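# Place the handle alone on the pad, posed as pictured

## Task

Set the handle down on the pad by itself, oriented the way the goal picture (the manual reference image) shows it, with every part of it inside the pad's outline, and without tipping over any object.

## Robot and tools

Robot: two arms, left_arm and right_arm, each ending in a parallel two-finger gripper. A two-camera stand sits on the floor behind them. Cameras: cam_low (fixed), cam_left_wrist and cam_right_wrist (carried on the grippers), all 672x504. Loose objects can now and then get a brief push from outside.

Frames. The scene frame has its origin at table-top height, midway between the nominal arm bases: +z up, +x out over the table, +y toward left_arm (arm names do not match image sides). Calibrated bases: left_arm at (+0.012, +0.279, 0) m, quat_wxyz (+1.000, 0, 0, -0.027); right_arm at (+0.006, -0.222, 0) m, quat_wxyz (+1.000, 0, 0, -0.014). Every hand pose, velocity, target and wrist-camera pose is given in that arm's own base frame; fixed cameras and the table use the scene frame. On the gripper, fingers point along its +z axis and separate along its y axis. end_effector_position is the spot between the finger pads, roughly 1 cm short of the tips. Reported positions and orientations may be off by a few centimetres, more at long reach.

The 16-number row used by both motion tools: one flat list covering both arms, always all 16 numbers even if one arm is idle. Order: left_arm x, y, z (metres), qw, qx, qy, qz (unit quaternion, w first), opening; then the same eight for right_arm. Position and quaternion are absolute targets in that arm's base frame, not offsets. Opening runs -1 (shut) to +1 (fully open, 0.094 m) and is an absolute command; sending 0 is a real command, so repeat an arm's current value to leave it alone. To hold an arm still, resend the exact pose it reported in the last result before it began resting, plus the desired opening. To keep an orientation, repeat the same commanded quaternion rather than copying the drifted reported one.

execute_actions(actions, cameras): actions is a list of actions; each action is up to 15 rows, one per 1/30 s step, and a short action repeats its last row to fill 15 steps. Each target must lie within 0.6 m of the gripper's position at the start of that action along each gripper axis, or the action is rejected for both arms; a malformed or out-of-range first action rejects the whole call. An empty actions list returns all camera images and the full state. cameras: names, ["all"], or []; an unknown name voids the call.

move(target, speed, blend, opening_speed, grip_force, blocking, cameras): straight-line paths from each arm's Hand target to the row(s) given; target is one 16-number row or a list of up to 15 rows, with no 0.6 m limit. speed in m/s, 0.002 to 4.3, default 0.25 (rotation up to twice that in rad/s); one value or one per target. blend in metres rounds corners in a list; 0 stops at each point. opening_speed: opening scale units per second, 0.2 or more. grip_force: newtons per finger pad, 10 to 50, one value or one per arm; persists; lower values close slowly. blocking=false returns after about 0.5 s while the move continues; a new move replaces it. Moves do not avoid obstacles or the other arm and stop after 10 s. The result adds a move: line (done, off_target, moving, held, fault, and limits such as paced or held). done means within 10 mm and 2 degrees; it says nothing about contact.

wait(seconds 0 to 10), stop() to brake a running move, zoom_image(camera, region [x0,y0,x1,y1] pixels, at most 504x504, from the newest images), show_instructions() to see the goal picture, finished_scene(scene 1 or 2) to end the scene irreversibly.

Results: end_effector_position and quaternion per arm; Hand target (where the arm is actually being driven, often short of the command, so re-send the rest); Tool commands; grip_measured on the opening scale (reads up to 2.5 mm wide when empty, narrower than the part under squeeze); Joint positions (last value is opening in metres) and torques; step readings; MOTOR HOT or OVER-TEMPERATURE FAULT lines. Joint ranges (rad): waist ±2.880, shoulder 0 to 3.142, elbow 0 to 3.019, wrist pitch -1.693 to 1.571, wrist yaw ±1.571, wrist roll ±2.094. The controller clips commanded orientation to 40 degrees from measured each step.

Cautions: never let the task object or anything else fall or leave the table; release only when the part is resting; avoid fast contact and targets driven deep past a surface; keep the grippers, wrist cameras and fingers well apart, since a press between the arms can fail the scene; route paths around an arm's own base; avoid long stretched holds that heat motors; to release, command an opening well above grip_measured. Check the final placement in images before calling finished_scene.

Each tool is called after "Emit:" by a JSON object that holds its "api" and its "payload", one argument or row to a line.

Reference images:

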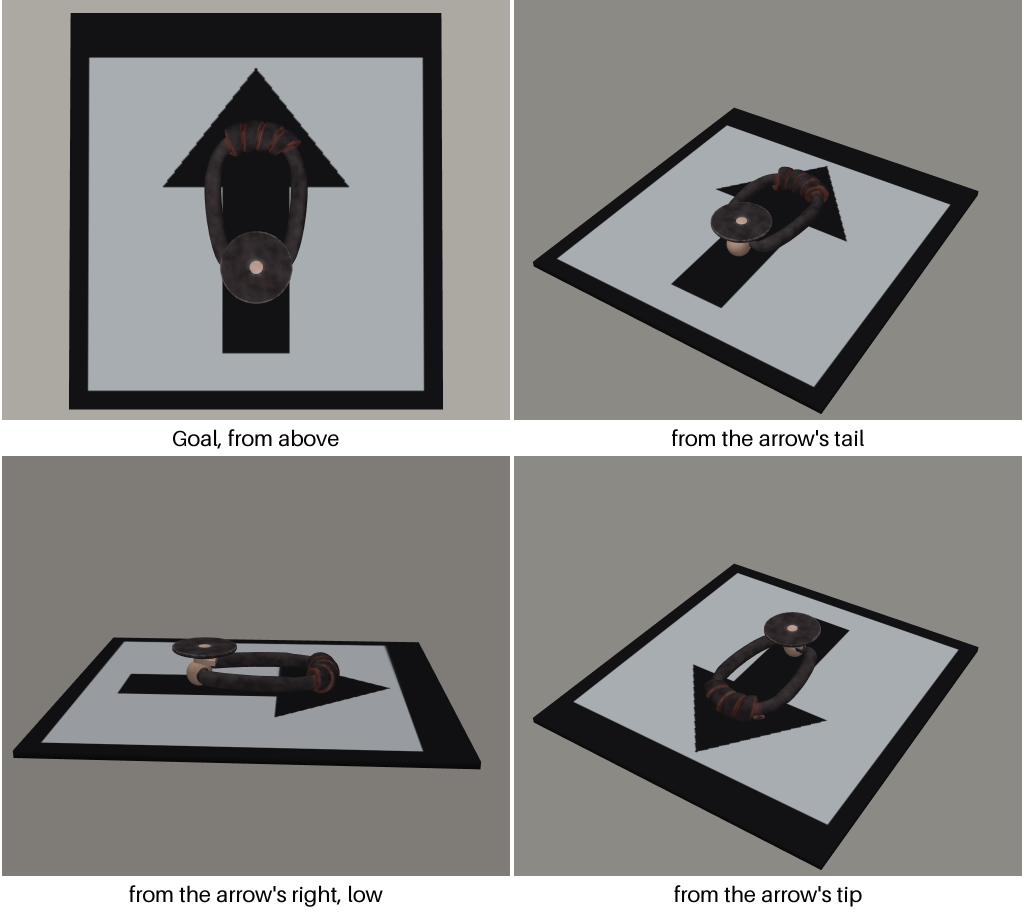

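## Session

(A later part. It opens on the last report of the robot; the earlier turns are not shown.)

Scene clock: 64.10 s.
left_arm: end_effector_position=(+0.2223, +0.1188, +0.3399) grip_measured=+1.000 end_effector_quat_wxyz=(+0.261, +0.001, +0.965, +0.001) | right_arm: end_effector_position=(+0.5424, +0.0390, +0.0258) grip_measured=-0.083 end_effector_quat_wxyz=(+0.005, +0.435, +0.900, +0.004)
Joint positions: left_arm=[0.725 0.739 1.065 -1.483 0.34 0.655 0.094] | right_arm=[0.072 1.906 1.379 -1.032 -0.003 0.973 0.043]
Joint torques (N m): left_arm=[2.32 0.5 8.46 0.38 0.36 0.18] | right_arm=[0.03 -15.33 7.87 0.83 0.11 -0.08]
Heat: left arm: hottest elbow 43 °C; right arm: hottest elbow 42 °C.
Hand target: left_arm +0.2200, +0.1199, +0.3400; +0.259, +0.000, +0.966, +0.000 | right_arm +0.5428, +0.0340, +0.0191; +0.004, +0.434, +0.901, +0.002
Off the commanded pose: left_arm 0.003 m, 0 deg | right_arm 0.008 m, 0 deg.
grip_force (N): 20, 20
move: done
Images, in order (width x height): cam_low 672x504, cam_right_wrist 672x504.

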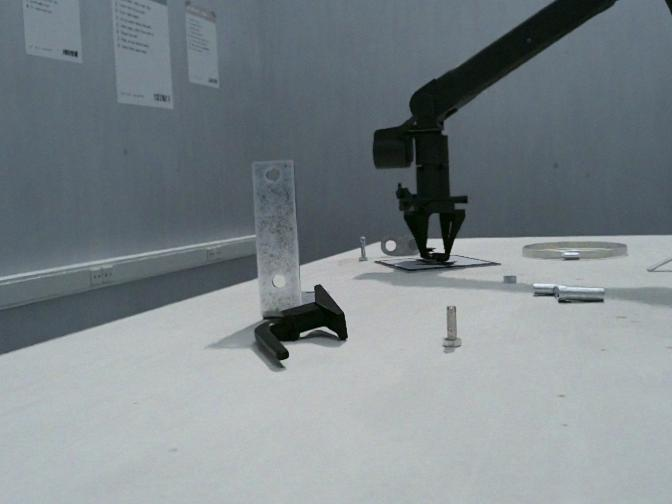

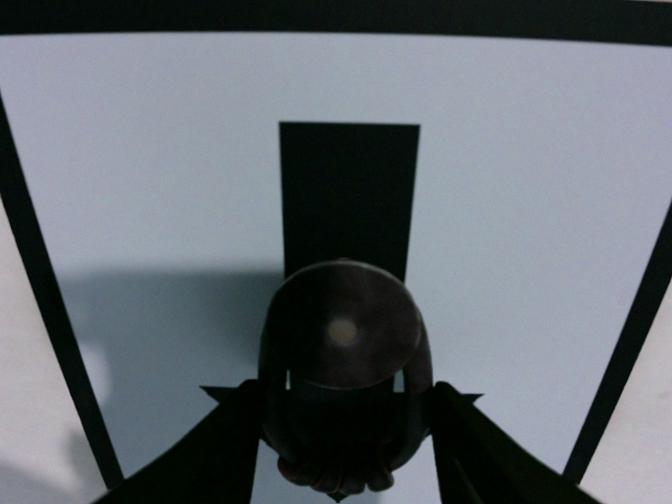

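Emit:
{"api": "move", "payload": {
  "target": [0.22, 0.12, 0.34, 0.259, 0, 0.966, 0, 1, 0.541, 0.034, 0.012, 0.001, 0.4344, 0.9007, 0.0, -0.2],
  "speed": 0.05,
  "cameras": ["cam_right_wrist", "cam_low"]
}}

Emit:
{"api": "zoom_image", "payload": {
  "camera": "cam_low",
  "region": [360, 170, 520, 290]
}}

Scene clock: 65.03 s.
left_arm: end_effector_position=(+0.2223, +0.1188, +0.3399) grip_measured=+1.000 end_effector_quat_wxyz=(+0.261, +0.001, +0.965, +0.001) | right_arm: end_effector_position=(+0.5417, +0.0388, +0.0214) grip_measured=-0.083 end_effector_quat_wxyz=(+0.004, +0.435, +0.900, +0.004)
Joint positions: left_arm=[0.725 0.739 1.065 -1.483 0.34 0.655 0.094] | right_arm=[0.072 1.911 1.374 -1.024 -0.002 0.973 0.043]
Joint torques (N m): left_arm=[2.32 0.73 8.49 0.38 0.37 0.19] | right_arm=[0.09 -14.92 7.65 0.73 0.11 -0.07]
Heat: left arm: hottest elbow 43 °C; right arm: hottest elbow 41 °C.
Hand target: left_arm +0.2200, +0.1199, +0.3400; +0.259, +0.000, +0.966, +0.000 | right_arm +0.5409, +0.0340, +0.0122; +0.001, +0.434, +0.901, +0.000
Off the commanded pose: left_arm 0.003 m, 0 deg | right_arm 0.011 m, 1 deg.
grip_force (N): 20, 20
move: off_target (right_arm)
Images, in order (width x height): cam_low 672x504, cam_right_wrist 672x504.

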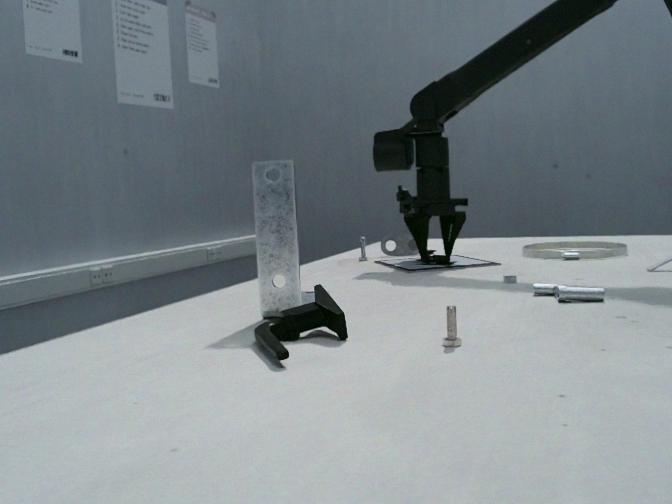

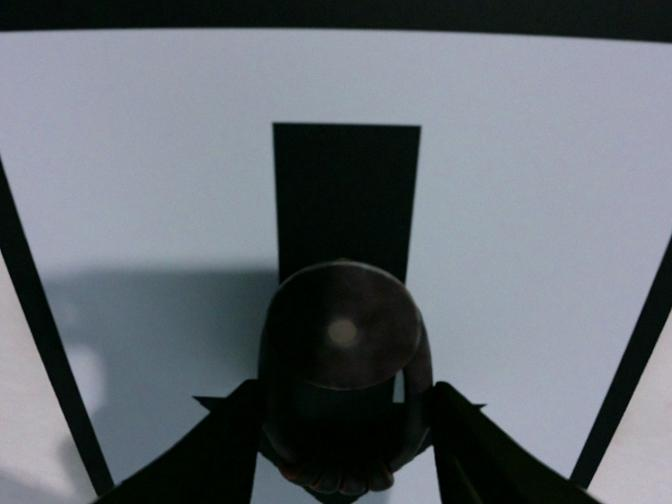

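Scaled by 3.150 from the camera's 672x504 image, which has a finer 960x720 frame.

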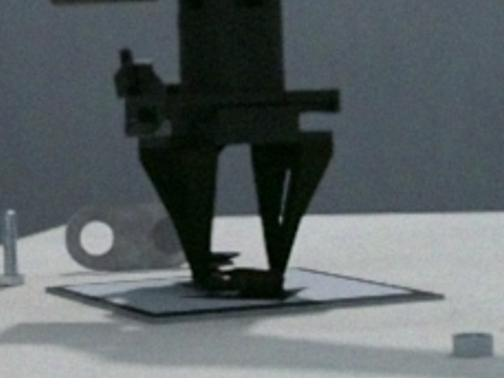

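Emit:
{"api": "move", "payload": {
  "target": [0.22, 0.12, 0.34, 0.259, 0, 0.966, 0, 1, 0.541, 0.034, 0.008, 0.001, 0.4344, 0.9007, 0.0, -0.2],
  "speed": 0.05,
  "cameras": ["cam_right_wrist", "cam_low"]
}}

Emit:
{"api": "zoom_image", "payload": {
  "camera": "cam_low",
  "region": [360, 170, 520, 290]
}}

Scene clock: 66.00 s.
left_arm: end_effector_position=(+0.2223, +0.1188, +0.3399) grip_measured=+1.000 end_effector_quat_wxyz=(+0.261, +0.001, +0.965, +0.001) | right_arm: end_effector_position=(+0.5432, +0.0389, +0.0214) grip_measured=-0.083 end_effector_quat_wxyz=(+0.006, +0.435, +0.900, +0.005)
Joint positions: left_arm=[0.725 0.739 1.065 -1.483 0.34 0.655 0.094] | right_arm=[0.072 1.911 1.374 -1.018 -0.002 0.973 0.043]
Joint torques (N m): left_arm=[2.37 0.62 8.46 0.35 0.36 0.19] | right_arm=[0.09 -14.74 7.34 0.88 0.11 -0.07]
Heat: left arm: hottest elbow 43 °C; right arm: hottest elbow 41 °C.
Hand target: left_arm +0.2200, +0.1199, +0.3400; +0.259, +0.000, +0.966, +0.000 | right_arm +0.5407, +0.0340, +0.0083; +0.001, +0.434, +0.901, +0.000
Off the commanded pose: left_arm 0.003 m, 0 deg | right_arm 0.014 m, 1 deg.
grip_force (N): 20, 20
move: off_target (right_arm)
Images, in order (width x height): cam_low 672x504, cam_right_wrist 672x504.

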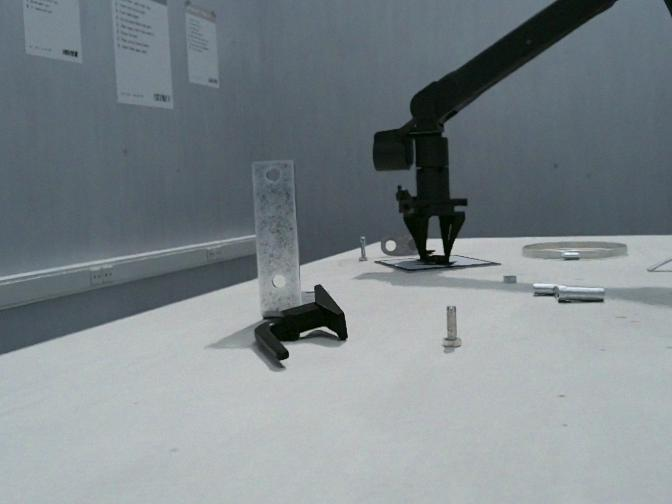

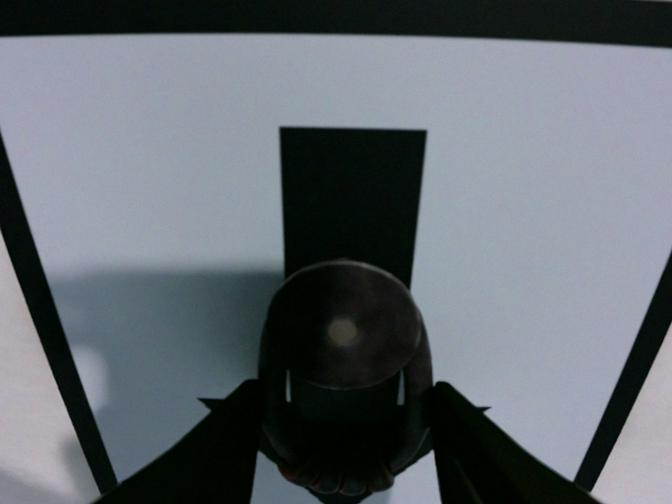

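Scaled by 3.150 from the camera's 672x504 image, which has a finer 960x720 frame.

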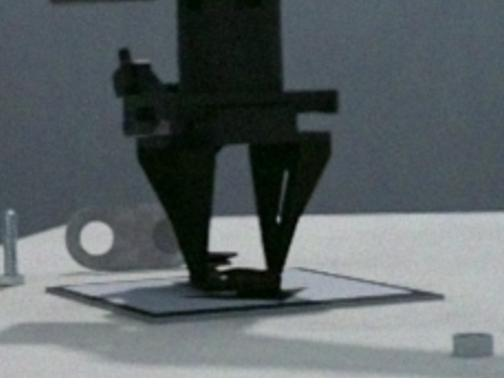

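Emit:
{"api": "move", "payload": {
  "target": [0.22, 0.12, 0.34, 0.259, 0, 0.966, 0, 1, 0.541, 0.034, 0.008, 0.001, 0.4344, 0.9007, 0.0, 0.15],
  "speed": 0.05,
  "opening_speed": 0.3,
  "cameras": ["cam_right_wrist", "cam_low"]
}}

Emit:
{"api": "zoom_image", "payload": {
  "camera": "cam_low",
  "region": [360, 170, 520, 290]
}}

Scene clock: 67.60 s.
left_arm: end_effector_position=(+0.2223, +0.1188, +0.3399) grip_measured=+1.000 end_effector_quat_wxyz=(+0.261, +0.001, +0.965, +0.001) | right_arm: end_effector_position=(+0.5437, +0.0390, +0.0192) grip_measured=+0.147 end_effector_quat_wxyz=(+0.006, +0.435, +0.900, +0.005)
Joint positions: left_arm=[0.725 0.739 1.065 -1.483 0.34 0.655 0.094] | right_arm=[0.072 1.916 1.374 -1.014 -0.002 0.973 0.054]
Joint torques (N m): left_arm=[2.37 0.73 8.47 0.35 0.35 0.2] | right_arm=[0.09 -15.03 7.31 0.75 0.1 -0.07]
Heat: left arm: hottest elbow 43 °C; right arm: hottest elbow 41 °C.
Hand target: left_arm +0.2200, +0.1199, +0.3400; +0.259, +0.000, +0.966, +0.000 | right_arm +0.5409, +0.0340, +0.0083; +0.001, +0.434, +0.901, +0.000
Off the commanded pose: left_arm 0.003 m, 0 deg | right_arm 0.013 m, 1 deg.
grip_force (N): 20, 20
move: off_target (right_arm)
Images, in order (width x height): cam_low 672x504, cam_right_wrist 672x504.

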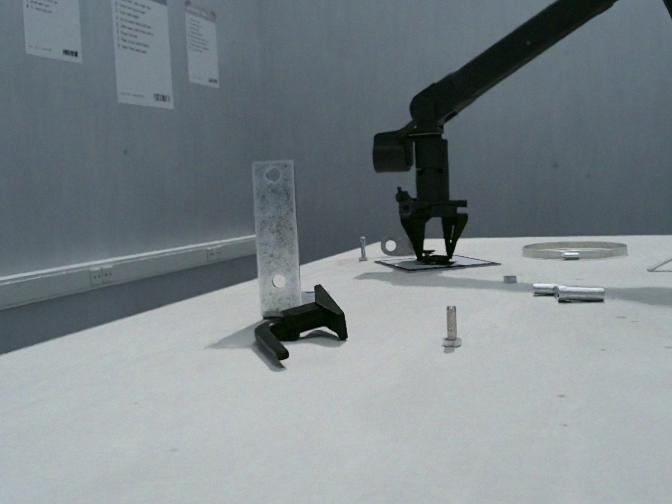

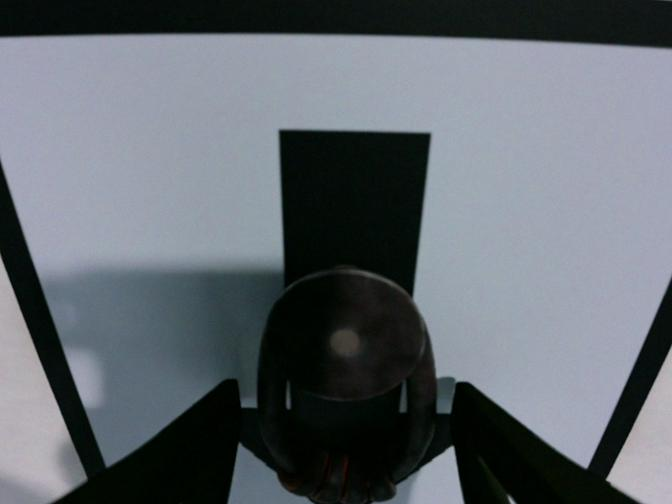

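Scaled by 3.150 from the camera's 672x504 image, which has a finer 960x720 frame.

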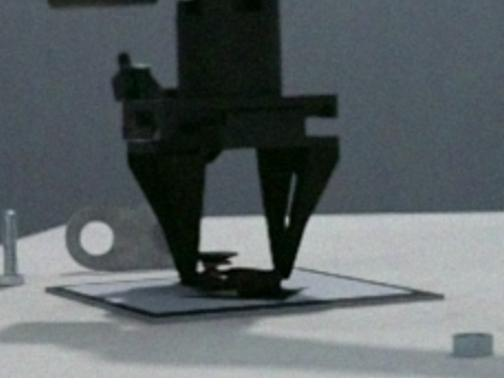

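Emit:
{"api": "move", "payload": {
  "target": [
    [0.22, 0.12, 0.34, 0.259, 0, 0.966, 0, 1, 0.541, 0.034, 0.010, 0.001, 0.4344, 0.9007, 0.0, 0.5],
    [0.22, 0.12, 0.34, 0.259, 0, 0.966, 0, 1, 0.555, 0.040, 0.075, 0.008, 0.4344, 0.9007, 0.008, 0.5]
  ],
  "speed": 0.08,
  "opening_speed": 0.5,
  "cameras": ["cam_right_wrist", "cam_low"]
}}

Scene clock: 70.13 s.
left_arm: end_effector_position=(+0.2223, +0.1188, +0.3399) grip_measured=+1.000 end_effector_quat_wxyz=(+0.261, +0.001, +0.965, +0.001) | right_arm: end_effector_position=(+0.5346, +0.0383, +0.0469) grip_measured=+0.497 end_effector_quat_wxyz=(-0.018, +0.435, +0.900, -0.009)
Joint positions: left_arm=[0.725 0.739 1.065 -1.483 0.34 0.655 0.094] | right_arm=[0.072 1.892 1.42 -1.139 -0.002 0.973 0.07]
Joint torques (N m): left_arm=[2.37 0.62 8.46 0.36 0.37 0.19] | right_arm=[0.62 -17.73 12.66 -0.13 -0.21 0.01]
Heat: left arm: hottest elbow 44 °C; right arm: hottest elbow 41 °C.
Hand target: left_arm +0.2200, +0.1199, +0.3400; +0.259, +0.000, +0.966, +0.000 | right_arm +0.5537, +0.0398, +0.0753; +0.008, +0.434, +0.901, +0.008
Off the commanded pose: left_arm 0.003 m, 0 deg | right_arm 0.035 m, 4 deg.
grip_force (N): 20, 20
move: off_target (right_arm)
Images, in order (width x height): cam_low 672x504, cam_right_wrist 672x504.

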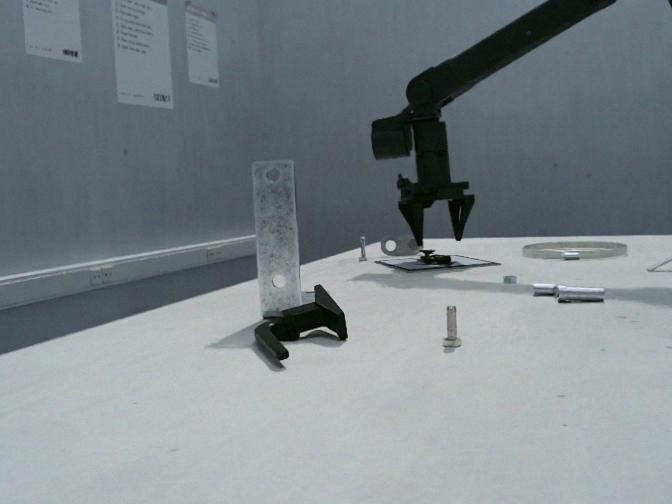

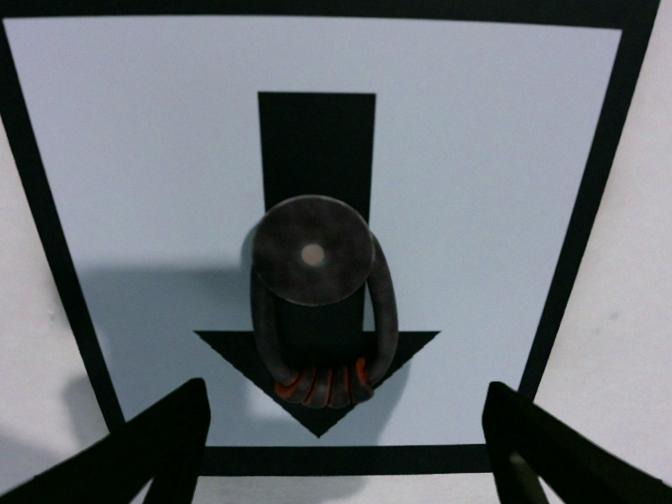

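Emit:
{"api": "move", "payload": {
  "target": [0.22, 0.12, 0.34, 0.259, 0, 0.966, 0, 1, 0.50, 0.07, 0.20, 0.0, 0.4344, 0.9007, 0.0, 0.5],
  "speed": 0.25,
  "cameras": ["cam_right_wrist", "cam_low"]
}}

Emit:
{"api": "zoom_image", "payload": {
  "camera": "cam_low",
  "region": [360, 220, 520, 290]
}}

Scene clock: 71.57 s.
left_arm: end_effector_position=(+0.2223, +0.1188, +0.3399) grip_measured=+1.000 end_effector_quat_wxyz=(+0.261, +0.001, +0.965, +0.001) | right_arm: end_effector_position=(+0.4879, +0.0668, +0.1838) grip_measured=+0.497 end_effector_quat_wxyz=(-0.015, +0.430, +0.903, -0.009)
Joint positions: left_arm=[0.725 0.739 1.065 -1.483 0.34 0.655 0.094] | right_arm=[0.136 1.666 1.484 -1.423 -0.002 1.025 0.07]
Joint torques (N m): left_arm=[2.26 0.62 8.5 0.39 0.35 0.19] | right_arm=[1.03 -13.98 13.12 -0.12 0.04 0.13]
Heat: left arm: hottest elbow 44 °C; right arm: hottest elbow 41 °C.
Hand target: left_arm +0.2200, +0.1199, +0.3400; +0.259, +0.000, +0.966, +0.000 | right_arm +0.4993, +0.0699, +0.2001; +0.000, +0.434, +0.901, +0.000
Off the commanded pose: left_arm 0.003 m, 0 deg | right_arm 0.020 m, 2 deg.
grip_force (N): 20, 20
move: off_target (right_arm)
Images, in order (width x height): cam_low 672x504, cam_right_wrist 672x504.

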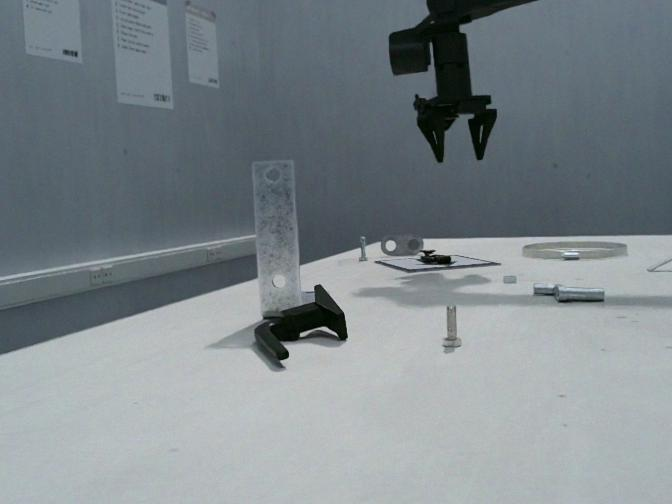

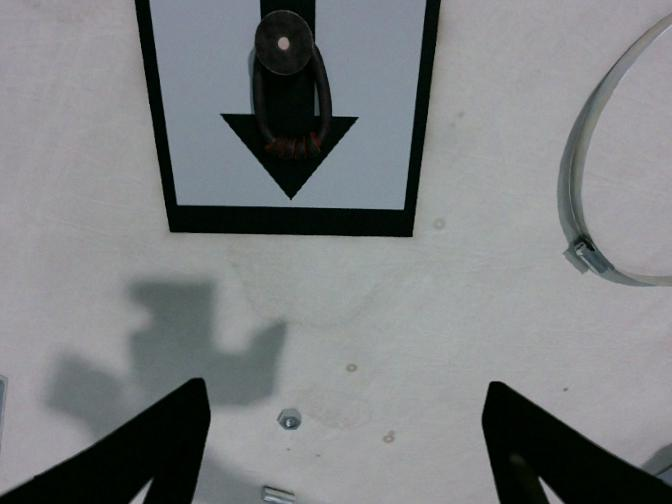

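Scaled by 3.150 from the camera's 672x504 image, which has a finer 960x720 frame.

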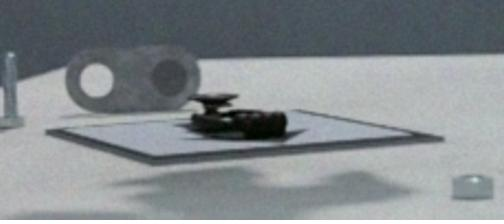

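Handle lies as in the goal picture, nothing knocked over.

Emit:
{"api": "finished_scene", "payload": {
  "scene": 1
}}

The scene is finished: the task was done.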